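## Task

Take a loose grey peg and push it fully into a free hole of the red oxygen ball held by the other gripper, until it snaps in and stays locked; pegs already in the ball must not be disturbed.

## Robot and tools

ROBOT. Two FANUC CRX arms, left_arm and right_arm, each ending in a Robotiq two-finger gripper that opens to 140 mm. The fingers can fold at a hinge: only a grip in the outer quarter of the pads (near the tips) squeezes as commanded. Closer to the palm a finger may wrap round and drag the part in, holding a thin peg loosely or losing it. A fingertip pushed into a surface folds easily, so a downward move can overshoot without much sign and spoil the next grip. Calibrated bases: left_arm at (-0.062, +0.301, 0) m, right_arm at (+0.021, -0.410, 0) m, both almost unrotated about z.

FRAME. All positions, quaternions and targets use the scene frame: origin at table height halfway between the nominal bases, +x away from the robot over the table, +z up, +y toward left_arm. Gripper axes: fingers point along its +z, they close along its y. end_effector_position is the spot between the pads when shut; tips lie about 33 mm past it at small openings, about 9 mm when wide open.

ROW FORMAT (both motion tools). One row is 18 numbers, each in [-1, 1], always for both arms: left dx, dy, dz, rx, ry, rz, position, force_limit, speed, then the same nine for right. The six pose numbers are an offset, not a pose: measured along scene axes from that arm's Hand target when the action or move begins; rotation is a rotation vector turning about the Hand target point. Scale: 1.0 = 0.6 m or 180 degrees (so 0.01 = 6 mm). Sending six zeros keeps or re-requests the current Hand target. Repeating the same offset in a new call moves again.

GRIPPER NUMBERS. position: +1 fully open, about -0.8 pads touching, -1 close until blocked. force_limit: pad force after a slow close, about 14 N at -1, 40 N at 0, 58 N at +1. speed: finger speed, about 30 mm/s at -1, 140 at 0, 250 at +1; a fast close grips much harder. Both start at +1. A 0 is a real command, so to leave a gripper unchanged resend the last three numbers it got. To tighten, raise force_limit and nudge position (-1 to -0.98); to loosen, open and reclose slowly.

TOOLS.
execute_actions(actions, cameras): actions is a list of actions; each action is a list of up to 15 rows, one per 1/30 s step, the final row held to fill 15 steps (0.5 s). Every row counts from the action's starting pose. An empty list returns state plus all images.
move(target, speed, blend, stop_force, zero, blocking, cameras): straight-line path to one row or a list of up to 15 rows, all offsets counted from the Hand targets at the start of the move. speed in m/s, 0.002 to 1 (default 0.25); turning up to twice that in rad/s. blend in m rounds corners in a list. stop_force in N, 12 to 80, ends an arm's path when push against its travel exceeds it; use it only slowly, without rotation, and leave it out when backing away from a contact. zero resets the force baseline (default true). blocking=false returns early, not with stop_force. Moves cap at 10 s and do not avoid obstacles.
wait(seconds 0 to 10), stop() brakes a move, zoom_image(camera, region [x0,y0,x1,y1] pixels, at most 504 each way), read_manual(section), finished_scene(scene 1 or 2; irreversible).
Cameras: cam_head_left, cam_head_right, cam_high, cam_low (504x504), cam_left_wrist, cam_right_wrist (896x504); pass names or ["all"].

CONTROL. Each step the commanded pose is clipped to 70 mm and 16 degrees from the measured gripper; Hand target is the clipped command. Grippers often stop short; send the remaining gap as an offset.

RESULTS. Per arm: end_effector_position (m), end_effector_quat_wxyz, Hand target, joint velocities ("within noise" when still), Flange force along the gripper's own axes (includes held weight; noisy, "no reading" near singular poses), Tool commands, position_measured in counts (3 open, 139 about 60 mm, 200 about 20 mm, 230 pads meet), object_status (0 moving, 1 blocked opening, 2 blocked closing = holding something, 3 reached target or pads met). Wrist depth: 7x7 grid of distances in mm ahead of each wrist camera, '-' for no value. move adds a line: done, off_target, moving, held or fault, plus limits such as paced or held.

AVOID. Any joint torque over its limit (152 N m for the big joints, 38 for the wrist ones) or 150 N outside force triggers a 10 s fault stop. The arms are stiff: aiming even slightly beyond firm contact can fault, so insert slowly with small overshoot. Do not let the arms or grippers collide or squeeze each other; a clearance check helps but is not complete. Do not drop the peg or ball, let anything leave the table, hit fixed things, or twist hard on a held part. Long stretched poses or pushing toward unreachable poses heat motors and may cause an over-temperature stop.

Each tool is called after ">>>" by a JSON object that holds its "fn" and its "kwargs".

## Session

>>> {"fn": "execute_actions", "kwargs": {"actions": []}}

Scene clock: 0.00 s.
left_arm: end_effector_position=(+0.2525, -0.0471, +0.1607) position_measured=198 object_status=3 end_effector_quat_wxyz=(+0.396, +0.581, +0.602, -0.379) | right_arm: end_effector_position=(+0.5213, -0.4179, +0.2720) position_measured=3 object_status=3 end_effector_quat_wxyz=(+0.000, +1.000, -0.008, +0.000)
Joint positions: left_arm=[-0.254 -0.102 -0.524 -1.872 1.201 -0.32] | right_arm=[0.263 0.133 0.22 0 -1.657 1.308]
Joint velocities: within noise
Flange force (N): no reading
Wrist depth (mm): cam_left_wrist=[- - - 324 - 328 - / 448 464 - - 478 466 457 / - 455 488 - - 780 - / 2179 445 513 - 136 2235 2029 / 2179 - - - 94 - 2029 / - - - - - - - / - - - - - - -] | cam_right_wrist=[374 372 371 372 369 369 368 / 389 389 - - 387 386 387 / 413 413 419 417 408 401 402 / 440 130 435 430 427 142 118 / 88 112 464 450 455 440 106 / - 111 474 474 472 486 - / - 519 524 - 498 484 -]
Hand target: left_arm +0.2525, -0.0471, +0.1607; +0.396, +0.581, +0.602, -0.379 | right_arm +0.5213, -0.4179, +0.2720; +0.000, +1.000, -0.008, +0.000
Tool commands: left_gripper/position=-0.545098 left_gripper/force_limit=+1.0 left_gripper/speed=+1.0 right_gripper/position=+1.0 right_gripper/force_limit=+1.0 right_gripper/speed=+1.0

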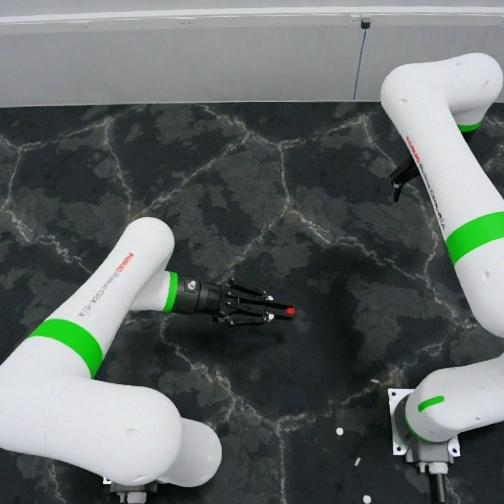

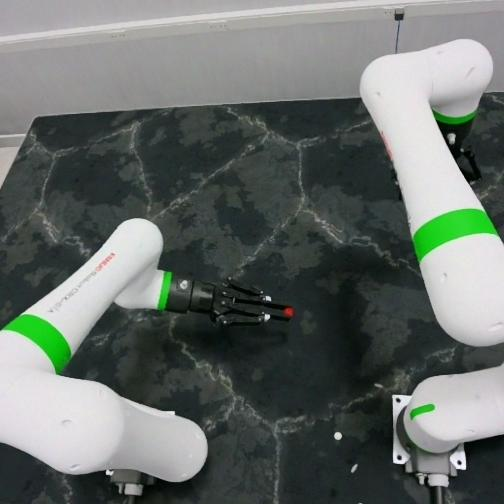

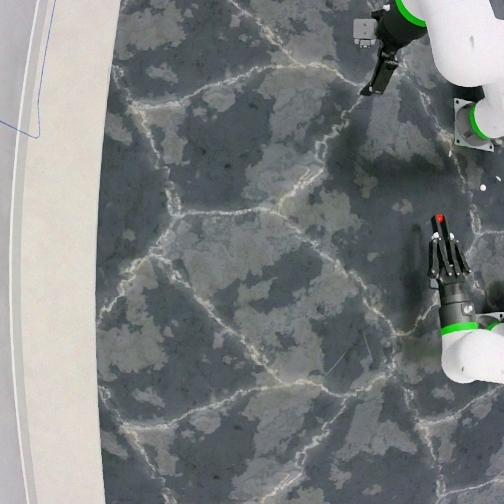

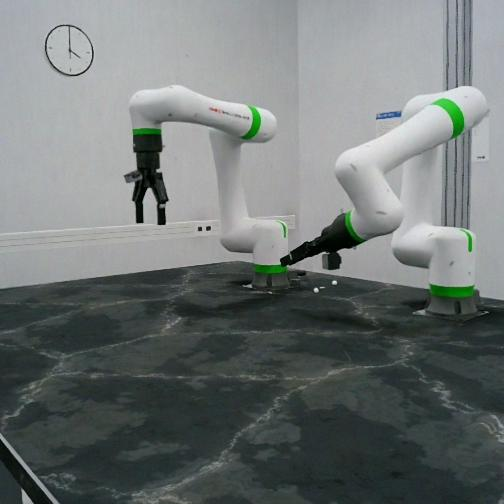

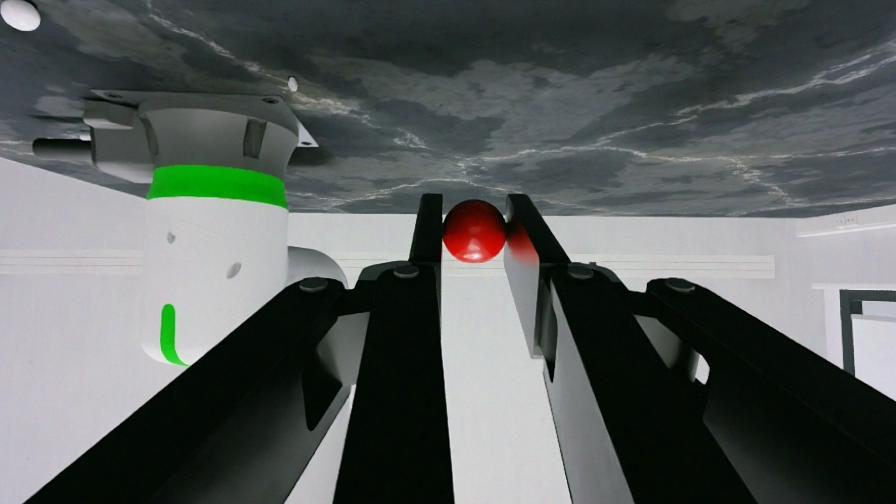

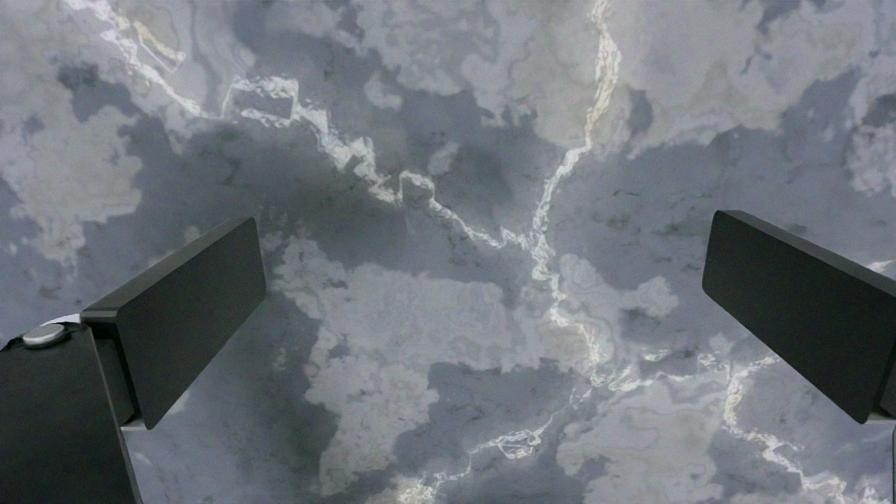

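>>> {"fn": "zoom_image", "kwargs": {"camera": "cam_left_wrist", "region": [380, 150, 580, 300]}}

>>> {"fn": "zoom_image", "kwargs": {"camera": "cam_head_left", "region": [230, 270, 400, 504]}}

>>> {"fn": "zoom_image", "kwargs": {"camera": "cam_left_wrist", "region": [0, 0, 400, 200]}}

>>> {"fn": "zoom_image", "kwargs": {"camera": "cam_high", "region": [404, 150, 504, 250]}}

>>> {"fn": "zoom_image", "kwargs": {"camera": "cam_low", "region": [240, 220, 380, 320]}}

>>> {"fn": "zoom_image", "kwargs": {"camera": "cam_head_right", "region": [230, 270, 400, 504]}}

Scaled by 2.520 from the camera's 896x504 image, which has a finer 1280x720 frame.

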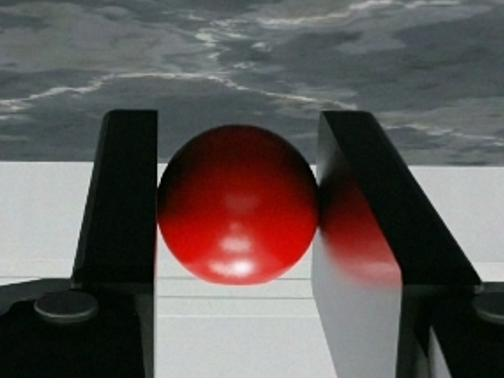

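Scaled by 2.154 from the camera's 504x504 image, which has a finer 720x720 frame.

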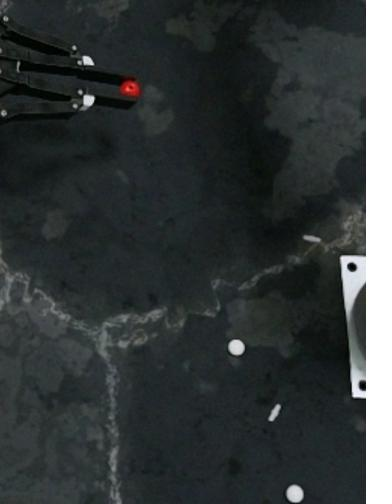

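Scaled by 1.260 from the camera's 896x504 image, which has a finer 1280x720 frame.

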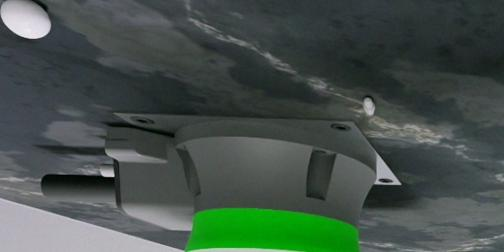

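Scaled by 5.040 from the camera's 504x504 image, which has a finer 720x720 frame.

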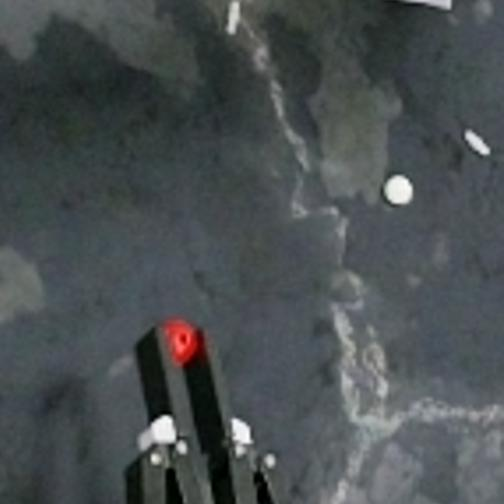

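Scaled by 3.600 from the camera's 504x504 image, which has a finer 720x720 frame.

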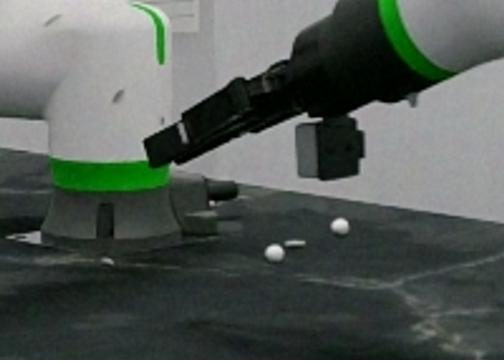

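Scaled by 2.154 from the camera's 504x504 image, which has a finer 720x720 frame.

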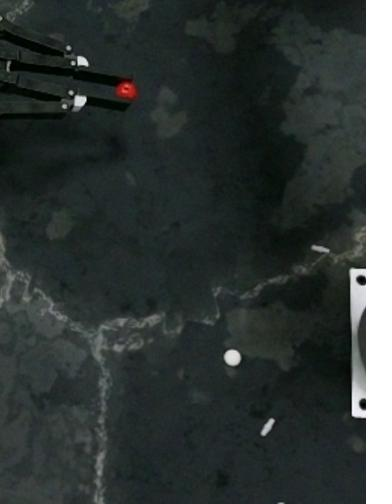

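>>> {"fn": "zoom_image", "kwargs": {"camera": "cam_head_left", "region": [270, 295, 310, 330]}}

>>> {"fn": "zoom_image", "kwargs": {"camera": "cam_high", "region": [425, 205, 455, 235]}}

>>> {"fn": "zoom_image", "kwargs": {"camera": "cam_head_left", "region": [325, 370, 395, 504]}}

>>> {"fn": "zoom_image", "kwargs": {"camera": "cam_low", "region": [270, 250, 300, 275]}}

>>> {"fn": "zoom_image", "kwargs": {"camera": "cam_left_wrist", "region": [430, 190, 530, 270]}}

Scaled by 12.600 from the camera's 504x504 image, which has a finer 720x720 frame.

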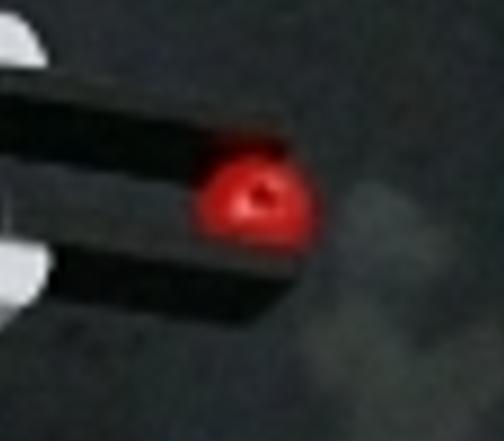

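Scaled by 16.800 from the camera's 504x504 image, which has a finer 720x720 frame.

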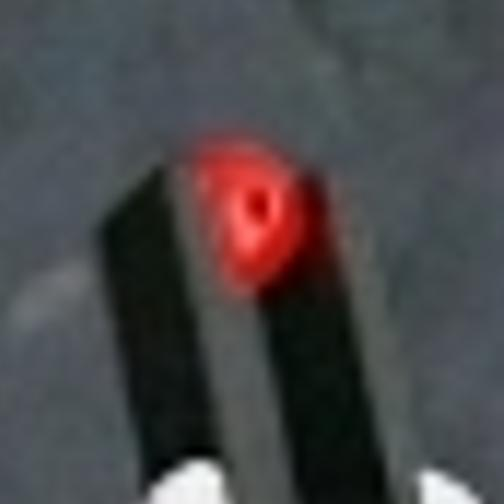

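Scaled by 3.761 from the camera's 504x504 image, which has a finer 720x720 frame.

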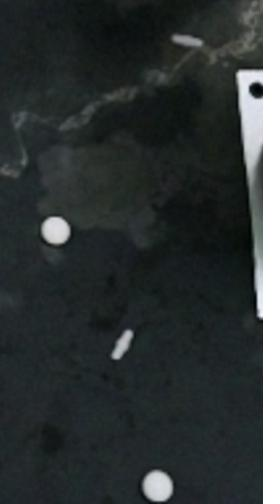

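Scaled by 16.800 from the camera's 504x504 image, which has a finer 720x720 frame.

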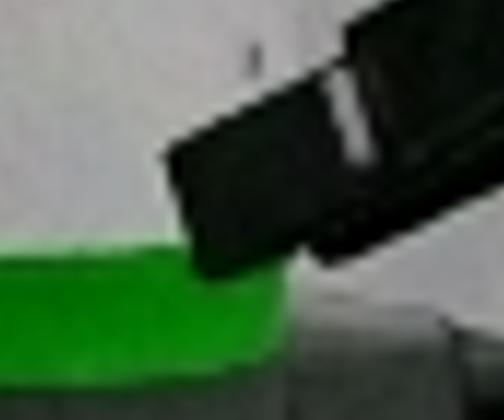

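Scaled by 5.040 from the camera's 896x504 image, which has a finer 1280x720 frame.

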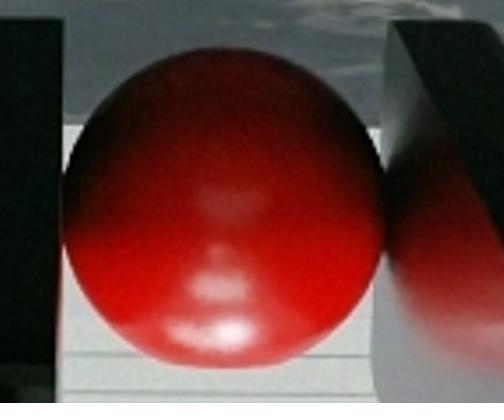

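>>> {"fn": "move", "kwargs": {"target": [0,0,0,0,0,0,-0.545098,1,1,-0.452,0.1665,0.13,0,0,0,1,1,1], "speed": 0.35, "cameras": ["cam_right_wrist","cam_head_left"]}}

Scene clock: 40.37 s.
left_arm: end_effector_position=(+0.2525, -0.0471, +0.1607) position_measured=198 object_status=3 end_effector_quat_wxyz=(+0.396, +0.581, +0.602, -0.379) | right_arm: end_effector_position=(+0.2501, -0.3181, +0.3500) position_measured=3 object_status=3 end_effector_quat_wxyz=(+0.000, +1.000, -0.008, +0.000)
Joint positions: left_arm=[-0.254 -0.102 -0.524 -1.872 1.201 -0.32] | right_arm=[0.954 -0.482 -0.105 0 -1.948 0.617]
Flange force (N): left_arm=[3.2 1.0 1.6] | right_arm=[3.8 -3.3 -3.7]
Wrist depth (mm): cam_left_wrist=[334 335 327 330 323 - - / 462 442 - 462 - - - / 809 452 526 717 942 897 1034 / 2198 447 499 - 135 2216 - / - - - - 94 - - / - - - - - - - / - - - - - - -] | cam_right_wrist=[464 447 440 440 444 436 438 / - 457 463 - 465 457 468 / 319 488 - - 487 481 481 / - 130 - 534 514 153 259 / 88 112 - 516 419 288 106 / - 560 577 573 328 283 101 / - - - 592 311 297 276]
Hand target: left_arm +0.2525, -0.0471, +0.1607; +0.396, +0.581, +0.602, -0.379 | right_arm +0.2501, -0.3180, +0.3500; +0.000, +1.000, -0.008, +0.000
Off the commanded pose: left_arm 0.000 m, 0 deg | right_arm 0.000 m, 0 deg.
move: done; limits=paced
camera_calibration:
cam_right_wrist: T_world_to_cam=[[-0.0193231, -0.999813, 0.00106845, -0.303795], [-0.933143, 0.0184182, 0.359034, 0.115007], [-0.358987, 0.00594063, -0.933324, 0.561251], [0, 0, 0, 1]] pos_world=[0.30293, -0.30919, 0.482862]
Images, in order (width x height): cam_head_left 504x504, cam_right_wrist 896x504.

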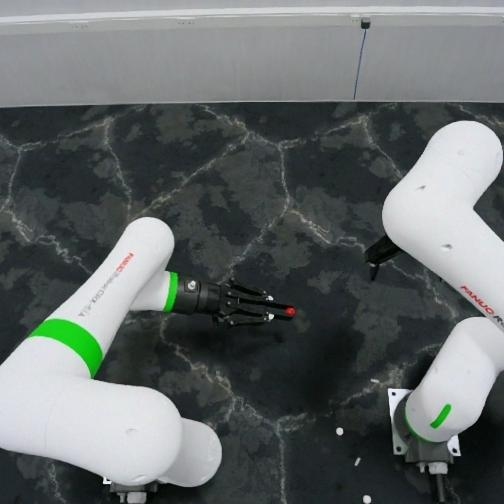

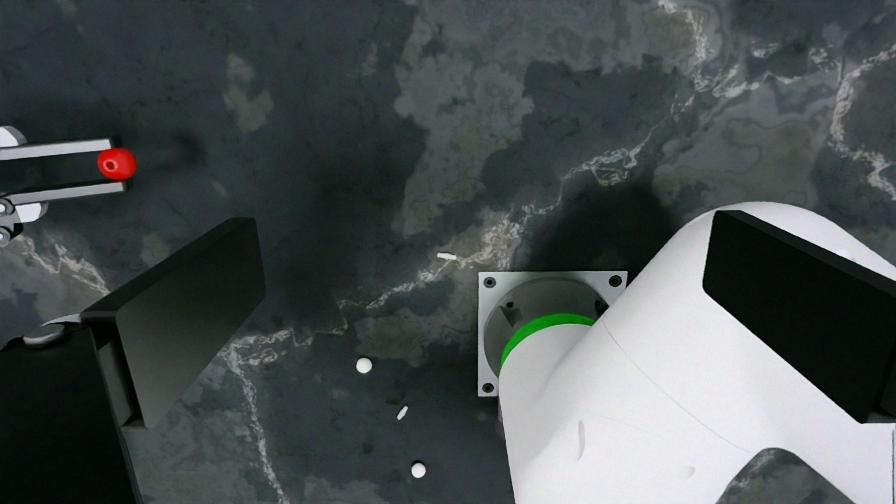

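>>> {"fn": "zoom_image", "kwargs": {"camera": "cam_right_wrist", "region": [430, 245, 466, 270]}}

>>> {"fn": "zoom_image", "kwargs": {"camera": "cam_right_wrist", "region": [380, 395, 430, 430]}}

>>> {"fn": "zoom_image", "kwargs": {"camera": "cam_right_wrist", "region": [80, 130, 160, 200]}}

>>> {"fn": "zoom_image", "kwargs": {"camera": "cam_right_wrist", "region": [230, 230, 530, 504]}}

Scaled by 14.000 from the camera's 896x504 image, which has a finer 1280x720 frame.

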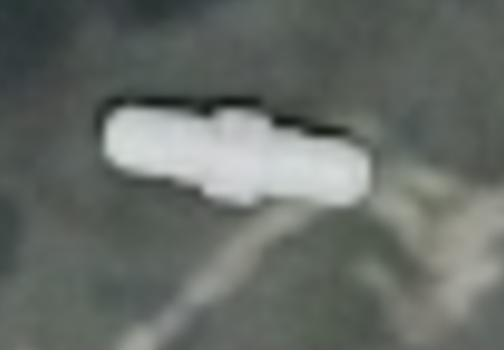

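Scaled by 10.080 from the camera's 896x504 image, which has a finer 1280x720 frame.

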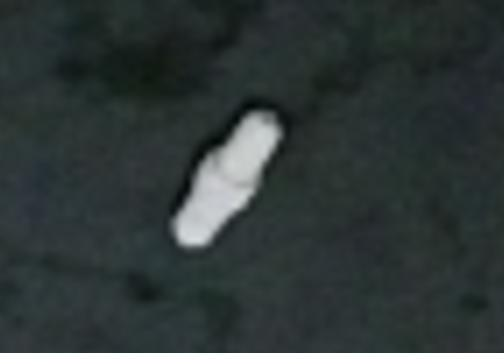

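Scaled by 6.300 from the camera's 896x504 image, which has a finer 1280x720 frame.

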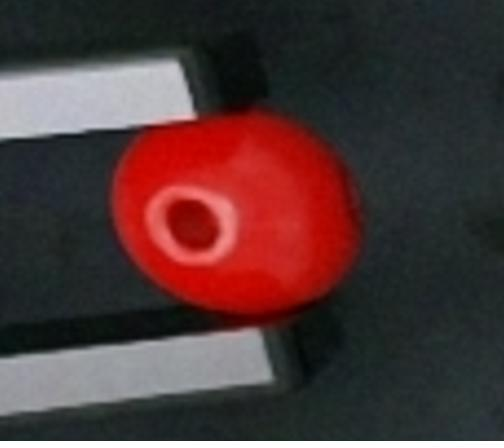

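Scaled by 1.680 from the camera's 896x504 image, which has a finer 1280x720 frame.

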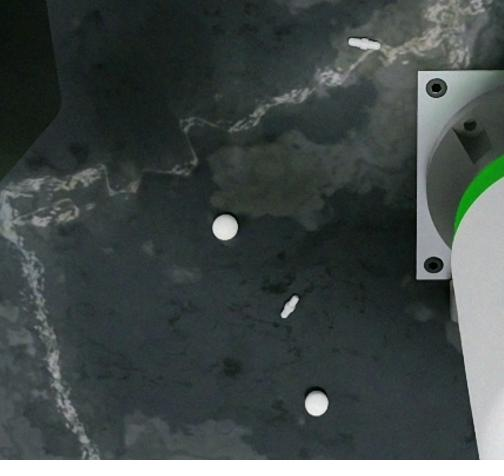

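>>> {"fn": "move", "kwargs": {"target": [[0.333,0,0.167,0,0,0,-0.545098,1,1,-0.083,0.113,-0.033,-0.201,-0.171,-0.523,-0.4,1,0],[0.333,0,0.167,0,0,0,-0.545098,1,1,-0.203,0.157,-0.417,-0.201,-0.171,-0.523,-0.4,1,0]], "speed": 0.3, "blend": 0.03, "cameras": ["cam_right_wrist","cam_head_left","cam_low"]}}

Scene clock: 139.90 s.
left_arm: end_effector_position=(+0.4523, -0.0471, +0.2609) position_measured=198 object_status=3 end_effector_quat_wxyz=(+0.396, +0.581, +0.602, -0.379) | right_arm: end_effector_position=(+0.1283, -0.2238, +0.0998) position_measured=179 object_status=3 end_effector_quat_wxyz=(-0.271, -0.600, +0.715, -0.234)
Joint positions: left_arm=[-0.197 0.224 0.079 -1.962 1.347 -0.067] | right_arm=[1.55 0.149 -0.378 -0.084 -1.772 -1.694]
Flange force (N): left_arm=[2.6 0.7 1.6] | right_arm=[-7.0 0.3 -3.3]
Wrist depth (mm): cam_left_wrist=[475 - - - 566 - - / 473 - - - - - - / 441 460 2560 - 2488 - 2077 / 452 455 2355 122 137 2293 2029 / - - - - 94 89 - / - - - - - - - / - - - - - - -] | cam_right_wrist=[- 312 311 300 249 268 293 / 294 294 289 285 276 279 279 / 272 271 270 268 266 266 262 / 257 255 254 156 147 249 245 / 243 241 95 236 93 92 235 / - - - 220 - - - / - - - 213 - - -]
Hand target: left_arm +0.4523, -0.0471, +0.2609; +0.396, +0.581, +0.602, -0.379 | right_arm +0.1283, -0.2238, +0.0998; -0.271, -0.600, +0.715, -0.234
Off the commanded pose: left_arm 0.000 m, 0 deg | right_arm 0.000 m, 0 deg.
move: done
camera_calibration:
cam_right_wrist: T_world_to_cam=[[-0.98477, 0.173477, -0.0115862, 0.176044], [0.166087, 0.918927, -0.357755, 0.221502], [-0.0514152, -0.35423, -0.933744, 0.163423], [0, 0, 0, 1]] pos_world=[0.144977, -0.176194, 0.233878]
Images, in order (width x height): cam_head_left 504x504, cam_low 504x504, cam_right_wrist 896x504.

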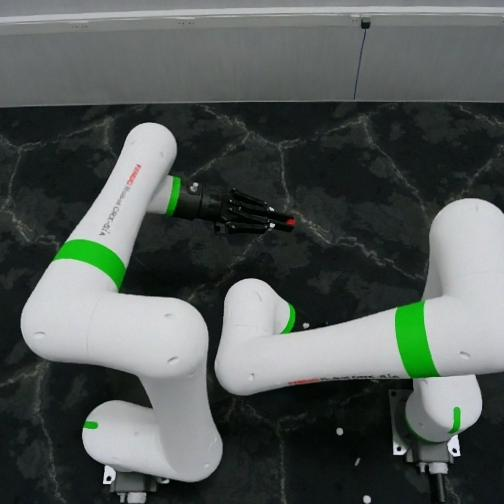

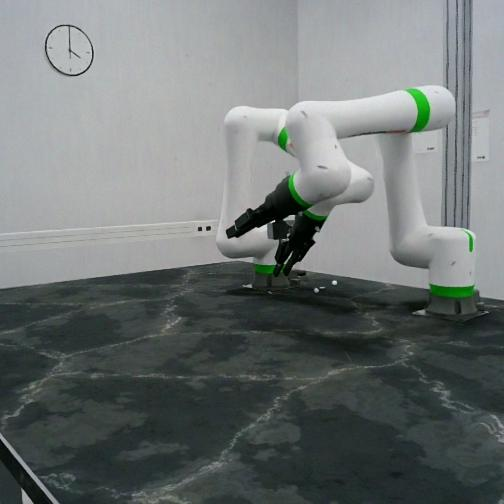

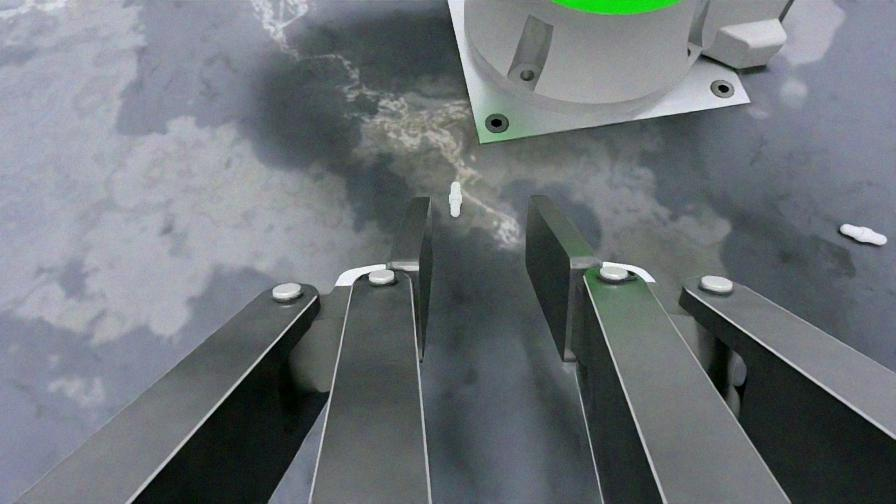

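>>> {"fn": "move", "kwargs": {"target": [0,0,0,0,0,0,-0.545098,1,1,-0.0022,-0.0953,-0.104,0,0,0,-0.4,1,0], "speed": 0.12, "cameras": ["cam_right_wrist","cam_low"]}}

>>> {"fn": "zoom_image", "kwargs": {"camera": "cam_right_wrist", "region": [380, 120, 580, 280]}}

Scene clock: 154.90 s.
left_arm: end_effector_position=(+0.4523, -0.0471, +0.2609) position_measured=198 object_status=3 end_effector_quat_wxyz=(+0.396, +0.581, +0.602, -0.379) | right_arm: end_effector_position=(+0.1270, -0.2810, +0.0374) position_measured=179 object_status=3 end_effector_quat_wxyz=(-0.271, -0.600, +0.715, -0.234)
Joint positions: left_arm=[-0.197 0.224 0.079 -1.962 1.347 -0.067] | right_arm=[1.548 0.127 -0.587 -0.081 -1.587 -1.677]
Flange force (N): left_arm=[3.0 3.3 1.2] | right_arm=[-6.9 0.4 -0.9]
Wrist depth (mm): cam_left_wrist=[343 593 - 511 - - 534 / 473 674 811 819 851 - - / 447 461 1085 2376 2560 - 1735 / 454 455 2376 - 2334 2376 - / 2442 - - - 94 - - / - - - - - - - / - - - - - - -] | cam_right_wrist=[230 231 225 223 189 170 197 / 216 211 211 210 202 191 203 / 200 199 198 196 195 195 192 / 191 187 186 179 146 184 181 / 177 178 95 172 122 91 171 / - - - 164 163 - - / - - - 156 - - -]
Hand target: left_arm +0.4523, -0.0471, +0.2609; +0.396, +0.581, +0.602, -0.379 | right_arm +0.1270, -0.2810, +0.0374; -0.271, -0.600, +0.715, -0.234
Off the commanded pose: left_arm 0.000 m, 0 deg | right_arm 0.000 m, 0 deg.
move: done
camera_calibration:
cam_right_wrist: T_world_to_cam=[[-0.9848, 0.173318, -0.0114142, 0.183885], [0.165877, 0.918957, -0.357775, 0.251905], [-0.0515198, -0.35423, -0.933738, 0.0848778], [0, 0, 0, 1]] pos_world=[0.143677, -0.233294, 0.171478]
Images, in order (width x height): cam_low 504x504, cam_right_wrist 896x504.

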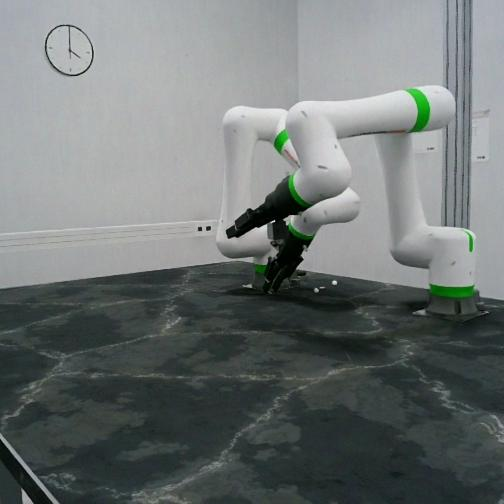

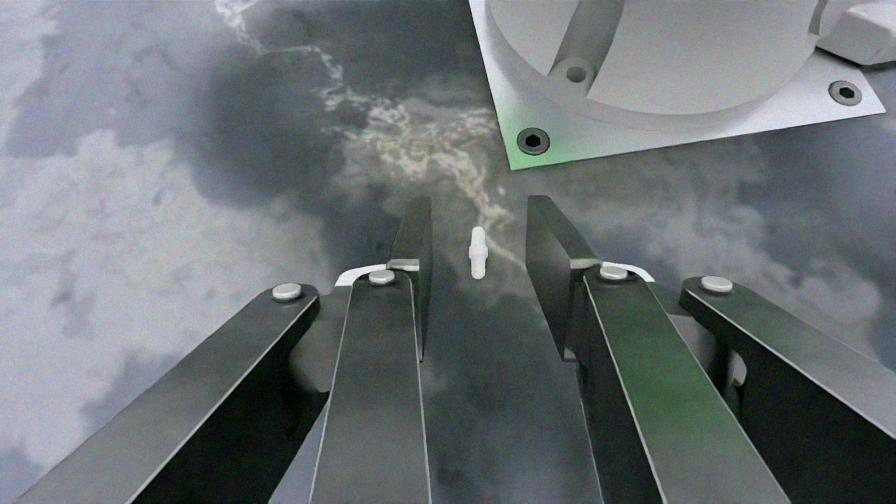

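Scaled by 2.520 from the camera's 896x504 image, which has a finer 1280x720 frame.

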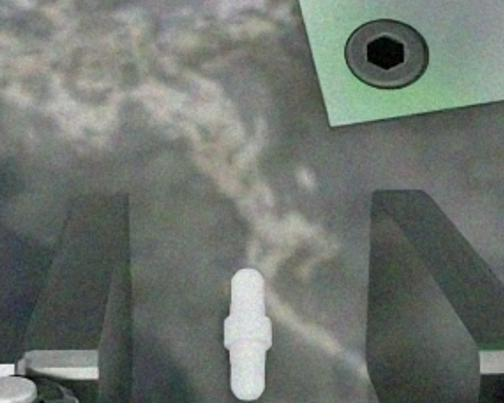

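>>> {"fn": "move", "kwargs": {"target": [0,0,0,0,0,0,-0.545098,1,1,0,0,-0.005,0,0,0,-0.4,1,0], "speed": 0.05}}

>>> {"fn": "move", "kwargs": {"target": [0,0,0,0,0,0,-0.545098,1,1,0,0,0,0,0,0,-1,-0.5,-1], "speed": 0.05, "cameras": ["cam_right_wrist"]}}

>>> {"fn": "zoom_image", "kwargs": {"camera": "cam_right_wrist", "region": [380, 150, 580, 310]}}

Scene clock: 160.03 s.
left_arm: end_effector_position=(+0.4523, -0.0471, +0.2609) position_measured=198 object_status=3 end_effector_quat_wxyz=(+0.396, +0.581, +0.602, -0.379) | right_arm: end_effector_position=(+0.1270, -0.2810, +0.0344) position_measured=179 object_status=3 end_effector_quat_wxyz=(-0.271, -0.600, +0.715, -0.234)
Joint positions: left_arm=[-0.197 0.224 0.079 -1.962 1.347 -0.067] | right_arm=[1.548 0.133 -0.589 -0.081 -1.578 -1.676]
Flange force (N): left_arm=[2.8 2.3 1.8] | right_arm=[-6.9 0.3 -1.2]
Wrist depth (mm): cam_left_wrist=[342 - 566 478 501 560 511 / 469 - 680 - - 687 - / 443 462 - 2254 2585 2198 2162 / 458 454 2273 122 2334 2719 - / 2397 - - - 94 - - / - - - - - - - / - - - - - - -] | cam_right_wrist=[227 226 221 217 191 170 196 / 212 210 208 206 198 190 200 / 197 195 193 195 192 190 190 / 185 184 183 176 146 179 176 / 174 176 95 169 122 92 169 / - - - 163 161 - - / - - - 152 152 - -]
Hand target: left_arm +0.4523, -0.0471, +0.2609; +0.396, +0.581, +0.602, -0.379 | right_arm +0.1270, -0.2810, +0.0344; -0.271, -0.600, +0.715, -0.234
Off the commanded pose: left_arm 0.000 m, 0 deg | right_arm 0.000 m, 0 deg.
move: done

Scene clock: 161.30 s.
left_arm: end_effector_position=(+0.4523, -0.0471, +0.2609) position_measured=198 object_status=3 end_effector_quat_wxyz=(+0.396, +0.581, +0.602, -0.379) | right_arm: end_effector_position=(+0.1270, -0.2810, +0.0344) position_measured=223 object_status=0 end_effector_quat_wxyz=(-0.271, -0.600, +0.715, -0.234)
Joint positions: left_arm=[-0.197 0.224 0.079 -1.962 1.347 -0.067] | right_arm=[1.548 0.133 -0.589 -0.081 -1.578 -1.676]
Flange force (N): left_arm=[2.3 1.8 1.6] | right_arm=[-6.7 0.5 -1.6]
Wrist depth (mm): cam_left_wrist=[479 - - 580 - - - / 486 - 859 - - - 751 / 451 463 - - - - - / 455 457 - 160 136 2512 1897 / 2611 - - - 94 88 - / - - - - - - - / - - - - - - -] | cam_right_wrist=[228 220 220 219 190 171 195 / 211 207 208 206 198 190 200 / 198 196 194 195 191 190 189 / 185 184 183 179 179 179 180 / 174 173 - 94 78 170 166 / 166 - - - - 73 - / - - - - - - -]
Hand target: left_arm +0.4523, -0.0471, +0.2609; +0.396, +0.581, +0.602, -0.379 | right_arm +0.1270, -0.2810, +0.0344; -0.271, -0.600, +0.715, -0.234
Off the commanded pose: left_arm 0.000 m, 0 deg | right_arm 0.000 m, 0 deg.
move: done
camera_calibration:
cam_right_wrist: T_world_to_cam=[[-0.9848, 0.173318, -0.0114142, 0.183868], [0.165877, 0.918957, -0.357775, 0.250924], [-0.0515198, -0.35423, -0.933738, 0.0820412], [0, 0, 0, 1]] pos_world=[0.143677, -0.233394, 0.168478]
Images, in order (width x height): cam_right_wrist 896x504.

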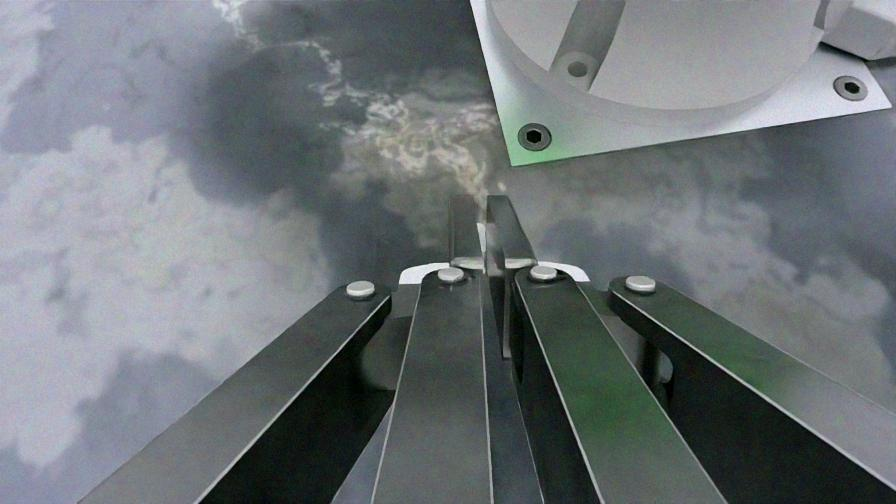

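Scaled by 2.520 from the camera's 896x504 image, which has a finer 1280x720 frame.

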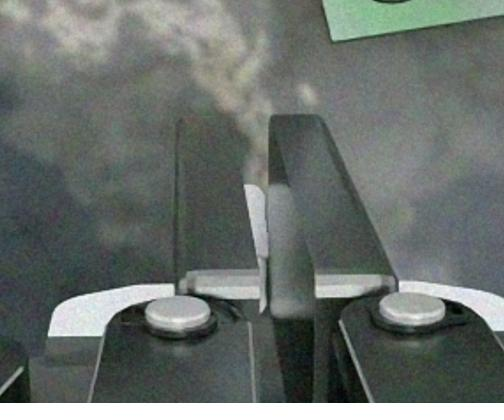

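>>> {"fn": "move", "kwargs": {"target": [0,0,0,0,0,0,-0.545098,1,1,0,0,0.1,0,0,0,-1,-0.5,-1], "speed": 0.1, "cameras": ["cam_right_wrist"]}}

>>> {"fn": "zoom_image", "kwargs": {"camera": "cam_right_wrist", "region": [420, 180, 540, 280]}}

Scene clock: 165.93 s.
left_arm: end_effector_position=(+0.4523, -0.0471, +0.2609) position_measured=198 object_status=3 end_effector_quat_wxyz=(+0.396, +0.581, +0.602, -0.379) | right_arm: end_effector_position=(+0.1270, -0.2810, +0.0944) position_measured=223 object_status=2 end_effector_quat_wxyz=(-0.271, -0.600, +0.715, -0.234)
Joint positions: left_arm=[-0.197 0.224 0.079 -1.962 1.347 -0.067] | right_arm=[1.548 0.025 -0.53 -0.083 -1.745 -1.69]
Flange force (N): left_arm=[2.2 1.9 1.9] | right_arm=[-6.4 0.0 -2.3]
Wrist depth (mm): cam_left_wrist=[476 577 533 - 502 530 - / 478 802 797 - - 661 806 / 441 460 2355 2442 - - 2029 / 455 459 2235 160 2235 2313 - / - - - - 94 88 - / - - - - - - - / - - - - - - -] | cam_right_wrist=[312 305 - 299 191 168 223 / 286 284 283 275 225 222 261 / 267 266 264 263 252 252 256 / 251 249 247 - 243 242 243 / 236 238 - 94 78 - - / 225 - - - - 73 - / - - - - - - -]
Hand target: left_arm +0.4523, -0.0471, +0.2609; +0.396, +0.581, +0.602, -0.379 | right_arm +0.1270, -0.2810, +0.0944; -0.271, -0.600, +0.715, -0.234
Off the commanded pose: left_arm 0.000 m, 0 deg | right_arm 0.000 m, 0 deg.
move: done
camera_calibration:
cam_right_wrist: T_world_to_cam=[[-0.9848, 0.173318, -0.0114142, 0.184552], [0.165877, 0.918957, -0.357775, 0.27239], [-0.0515198, -0.35423, -0.933738, 0.138065], [0, 0, 0, 1]] pos_world=[0.143677, -0.233394, 0.228478]
Images, in order (width x height): cam_right_wrist 896x504.

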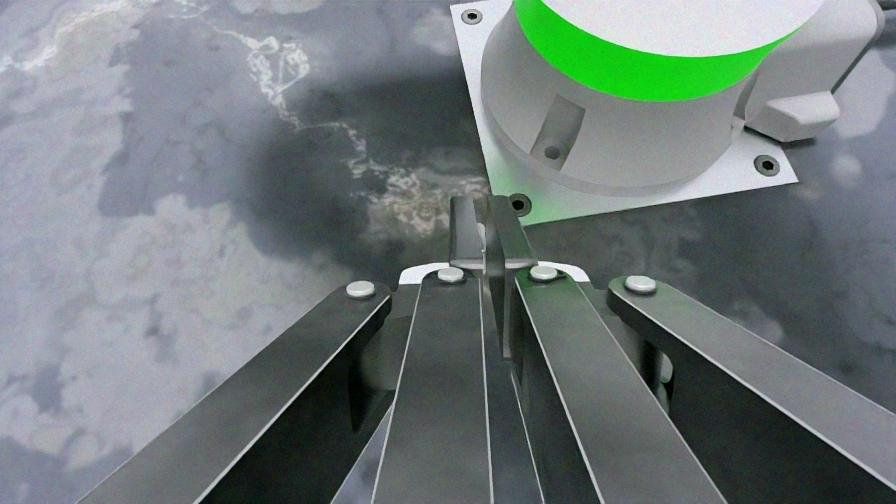

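Scaled by 4.200 from the camera's 896x504 image, which has a finer 1280x720 frame.

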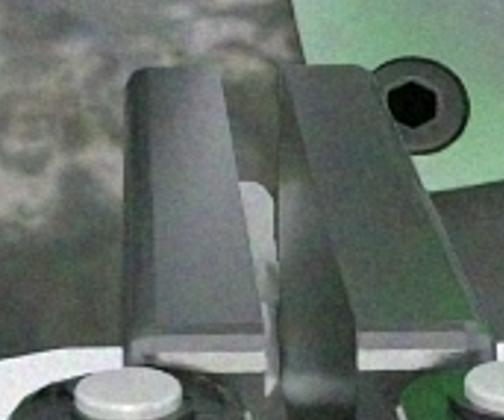

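>>> {"fn": "move", "kwargs": {"target": [[0,0,0,0,0,0,-0.545098,1,1,0.322,-0.282,0.0,0,0,0,-1,-0.5,-1],[0,0,0,0,0,0,-0.545098,1,1,0.322,-0.282,-0.099,0,0,0,-1,-0.5,-1]], "speed": [0.2,0.08], "blend": 0.02, "cameras": ["cam_right_wrist","cam_head_left"]}}

>>> {"fn": "zoom_image", "kwargs": {"camera": "cam_right_wrist", "region": [420, 180, 540, 280]}}

Scene clock: 170.43 s.
left_arm: end_effector_position=(+0.4523, -0.0471, +0.2609) position_measured=198 object_status=3 end_effector_quat_wxyz=(+0.396, +0.581, +0.602, -0.379) | right_arm: end_effector_position=(+0.3202, -0.4502, +0.0350) position_measured=223 object_status=2 end_effector_quat_wxyz=(-0.271, -0.600, +0.715, -0.234)
Joint positions: left_arm=[-0.197 0.224 0.079 -1.962 1.347 -0.067] | right_arm=[0.857 0.125 -0.727 0.376 -1.383 -1.215]
Flange force (N): left_arm=[3.0 1.8 1.0] | right_arm=[-6.0 -3.4 -1.0]
Wrist depth (mm): cam_left_wrist=[472 544 - - 481 - 547 / 467 724 491 - - - - / 468 554 351 1188 - 1953 - / 218 247 301 134 136 2162 - / 213 227 - - 94 - 1758 / - - - - - - - / - - - - - - -] | cam_right_wrist=[228 226 224 223 219 218 216 / 212 209 208 206 205 203 202 / 198 195 195 195 192 191 189 / 188 184 183 180 179 179 177 / 175 174 - 94 78 171 168 / 167 - - - - 73 - / - - - - - - -]
Hand target: left_arm +0.4523, -0.0471, +0.2609; +0.396, +0.581, +0.602, -0.379 | right_arm +0.3202, -0.4502, +0.0350; -0.271, -0.600, +0.715, -0.234
Off the commanded pose: left_arm 0.000 m, 0 deg | right_arm 0.000 m, 0 deg.
move: done
camera_calibration:
cam_right_wrist: T_world_to_cam=[[-0.9848, 0.173318, -0.0114142, 0.403463], [0.165877, 0.918957, -0.357775, 0.374578], [-0.0515198, -0.35423, -0.933738, 0.0326192], [0, 0, 0, 1]] pos_world=[0.336877, -0.402594, 0.169078]
Images, in order (width x height): cam_head_left 504x504, cam_right_wrist 896x504.

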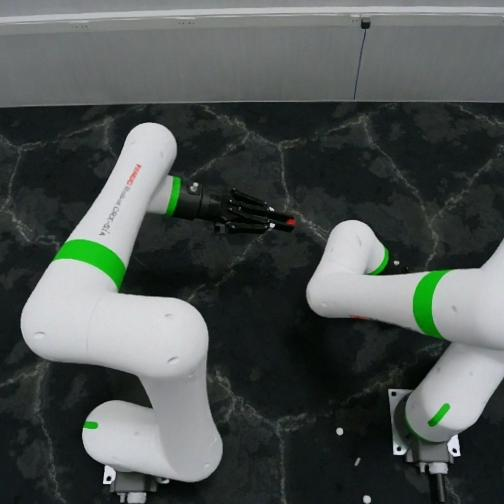

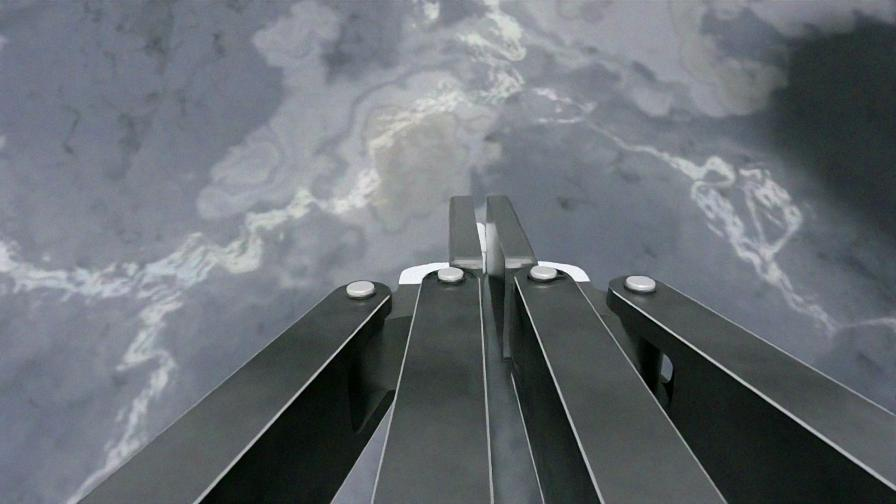

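Scaled by 4.200 from the camera's 896x504 image, which has a finer 1280x720 frame.

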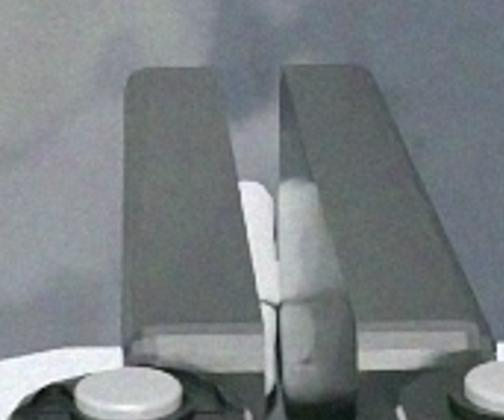

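>>> {"fn": "move", "kwargs": {"target": [0,0,0,0,0,0,-0.545098,1,1,0,0,0,0,0,0,-0.5,-1,-1], "speed": 0.1}}

>>> {"fn": "move", "kwargs": {"target": [[0,0,0,0,0,0,-0.545098,1,1,0.009,0.055,0.062,0,0,0,-0.5,-1,-1],[0,0,0,0,0,0,-0.545098,1,1,-0.004,-0.028,0.142,0.2303,-0.0373,0,-0.5,-1,-1]], "speed": [0.1,0.25], "blend": 0.01, "cameras": ["cam_right_wrist","cam_head_left"]}}

Scene clock: 177.30 s.
left_arm: end_effector_position=(+0.4523, -0.0471, +0.2609) position_measured=198 object_status=3 end_effector_quat_wxyz=(+0.396, +0.581, +0.602, -0.379) | right_arm: end_effector_position=(+0.3202, -0.4502, +0.0350) position_measured=192 object_status=0 end_effector_quat_wxyz=(-0.271, -0.600, +0.715, -0.234)
Joint positions: left_arm=[-0.197 0.224 0.079 -1.962 1.347 -0.067] | right_arm=[0.857 0.125 -0.727 0.376 -1.383 -1.215]
Flange force (N): left_arm=[2.6 3.0 1.2] | right_arm=[-6.2 -3.9 -0.9]
Wrist depth (mm): cam_left_wrist=[473 - 503 496 530 582 - / 473 - 477 - 698 747 - / 468 559 353 1162 2536 2313 1735 / 218 247 302 - 2376 2488 - / 213 228 - - 94 - - / - - - - - - - / - - - - - - -] | cam_right_wrist=[228 226 223 216 219 218 216 / 211 210 208 206 205 203 201 / 198 196 195 195 192 187 189 / 187 184 183 177 156 179 177 / 174 176 - 169 92 91 168 / - - - 162 - - - / - - - 153 - - -]
Hand target: left_arm +0.4523, -0.0471, +0.2609; +0.396, +0.581, +0.602, -0.379 | right_arm +0.3202, -0.4502, +0.0350; -0.271, -0.600, +0.715, -0.234
Off the commanded pose: left_arm 0.000 m, 0 deg | right_arm 0.000 m, 0 deg.
move: done

Scene clock: 179.87 s.
left_arm: end_effector_position=(+0.4523, -0.0471, +0.2609) position_measured=198 object_status=3 end_effector_quat_wxyz=(+0.396, +0.581, +0.602, -0.379) | right_arm: end_effector_position=(+0.3178, -0.4670, +0.1202) position_measured=192 object_status=3 end_effector_quat_wxyz=(+0.000, -0.643, +0.766, +0.000)
Joint positions: left_arm=[-0.197 0.224 0.079 -1.962 1.347 -0.067] | right_arm=[0.272 -0.37 -0.582 0 -1.358 -0.431]
Flange force (N): left_arm=[2.7 1.7 1.5] | right_arm=[-1.6 -6.7 -0.5]
Wrist depth (mm): cam_left_wrist=[471 498 524 - - - 501 / 465 955 735 - - 743 - / 504 1026 587 2334 - 1103 1998 / 518 651 548 - 136 2465 2127 / 639 - - - 94 - - / - - - - - - - / - - - - - - -] | cam_right_wrist=[235 232 233 231 232 230 230 / 245 243 243 242 242 240 241 / 259 256 256 255 255 253 253 / 271 272 267 266 157 265 267 / 287 281 - 282 93 91 279 / - - - 301 - - - / - - - 321 - - -]
Hand target: left_arm +0.4523, -0.0471, +0.2609; +0.396, +0.581, +0.602, -0.379 | right_arm +0.3178, -0.4670, +0.1202; +0.000, -0.643, +0.766, +0.000
Off the commanded pose: left_arm 0.000 m, 0 deg | right_arm 0.000 m, 0 deg.
move: done
camera_calibration:
cam_right_wrist: T_world_to_cam=[[-0.984154, 0.177317, 0.000636211, 0.405152], [0.165741, 0.918618, 0.358708, 0.334599], [0.0630207, 0.353129, -0.93345, 0.399962], [0, 0, 0, 1]] pos_world=[0.318068, -0.520447, 0.253063]
Images, in order (width x height): cam_head_left 504x504, cam_right_wrist 896x504.

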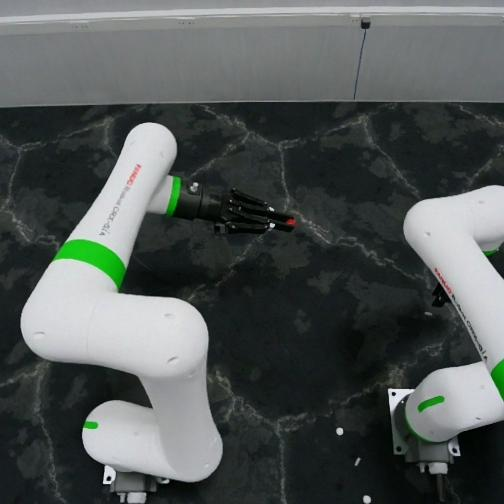

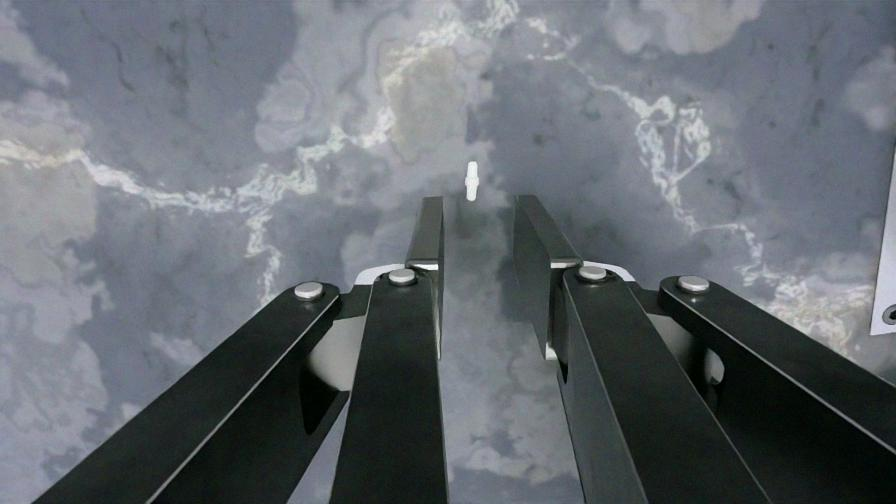

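>>> {"fn": "zoom_image", "kwargs": {"camera": "cam_right_wrist", "region": [400, 140, 560, 260]}}

Scaled by 3.150 from the camera's 896x504 image, which has a finer 1280x720 frame.

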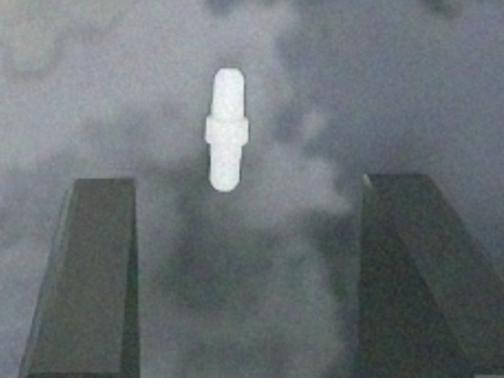

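>>> {"fn": "move", "kwargs": {"target": [0,0,0,0,0,0,-0.545098,1,1,0.004,0.0243,-0.1087,0,0,0,-0.5,-1,-1], "speed": 0.15, "cameras": ["cam_right_wrist"]}}

>>> {"fn": "zoom_image", "kwargs": {"camera": "cam_right_wrist", "region": [400, 140, 560, 260]}}

Scene clock: 187.93 s.
left_arm: end_effector_position=(+0.4523, -0.0471, +0.2609) position_measured=198 object_status=3 end_effector_quat_wxyz=(+0.396, +0.581, +0.602, -0.379) | right_arm: end_effector_position=(+0.3202, -0.4524, +0.0550) position_measured=192 object_status=3 end_effector_quat_wxyz=(+0.000, -0.643, +0.766, +0.000)
Joint positions: left_arm=[-0.197 0.224 0.079 -1.962 1.347 -0.067] | right_arm=[0.321 -0.311 -0.702 0 -1.179 -0.48]
Flange force (N): left_arm=[3.0 2.5 1.0] | right_arm=[-1.6 -7.4 0.2]
Wrist depth (mm): cam_left_wrist=[475 - 525 - 494 - - / 469 - 673 - 739 - - / 482 622 543 2465 1099 - 1925 / 533 642 542 - 137 2254 - / 626 - - - 94 - 1770 / - - - - - - - / - - - - - - -] | cam_right_wrist=[172 172 172 172 171 171 171 / 182 181 180 180 178 179 179 / 189 190 190 187 189 188 190 / 203 201 200 197 157 198 198 / 213 210 - 209 93 91 207 / - - - 224 - - - / - - - 235 - - -]
Hand target: left_arm +0.4523, -0.0471, +0.2609; +0.396, +0.581, +0.602, -0.379 | right_arm +0.3202, -0.4524, +0.0550; +0.000, -0.643, +0.766, +0.000
Off the commanded pose: left_arm 0.000 m, 0 deg | right_arm 0.000 m, 0 deg.
move: done
camera_calibration:
cam_right_wrist: T_world_to_cam=[[-0.984132, 0.177434, 0.00059394, 0.405044], [0.165829, 0.918562, 0.358811, 0.344194], [0.0631198, 0.353216, -0.93341, 0.333834], [0, 0, 0, 1]] pos_world=[0.320468, -0.505947, 0.187863]
Images, in order (width x height): cam_right_wrist 896x504.

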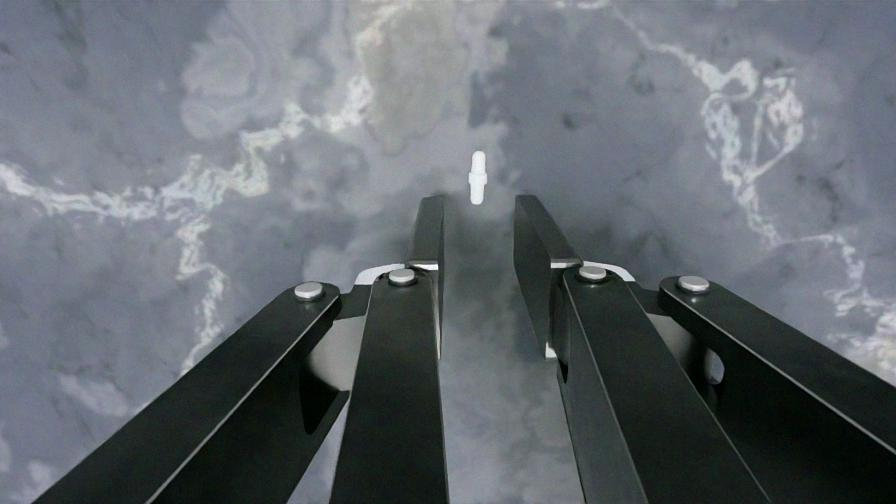

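Scaled by 3.150 from the camera's 896x504 image, which has a finer 1280x720 frame.

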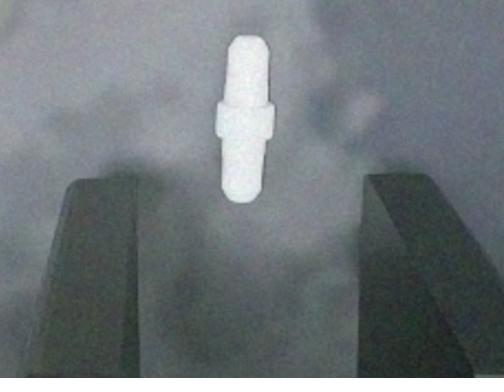

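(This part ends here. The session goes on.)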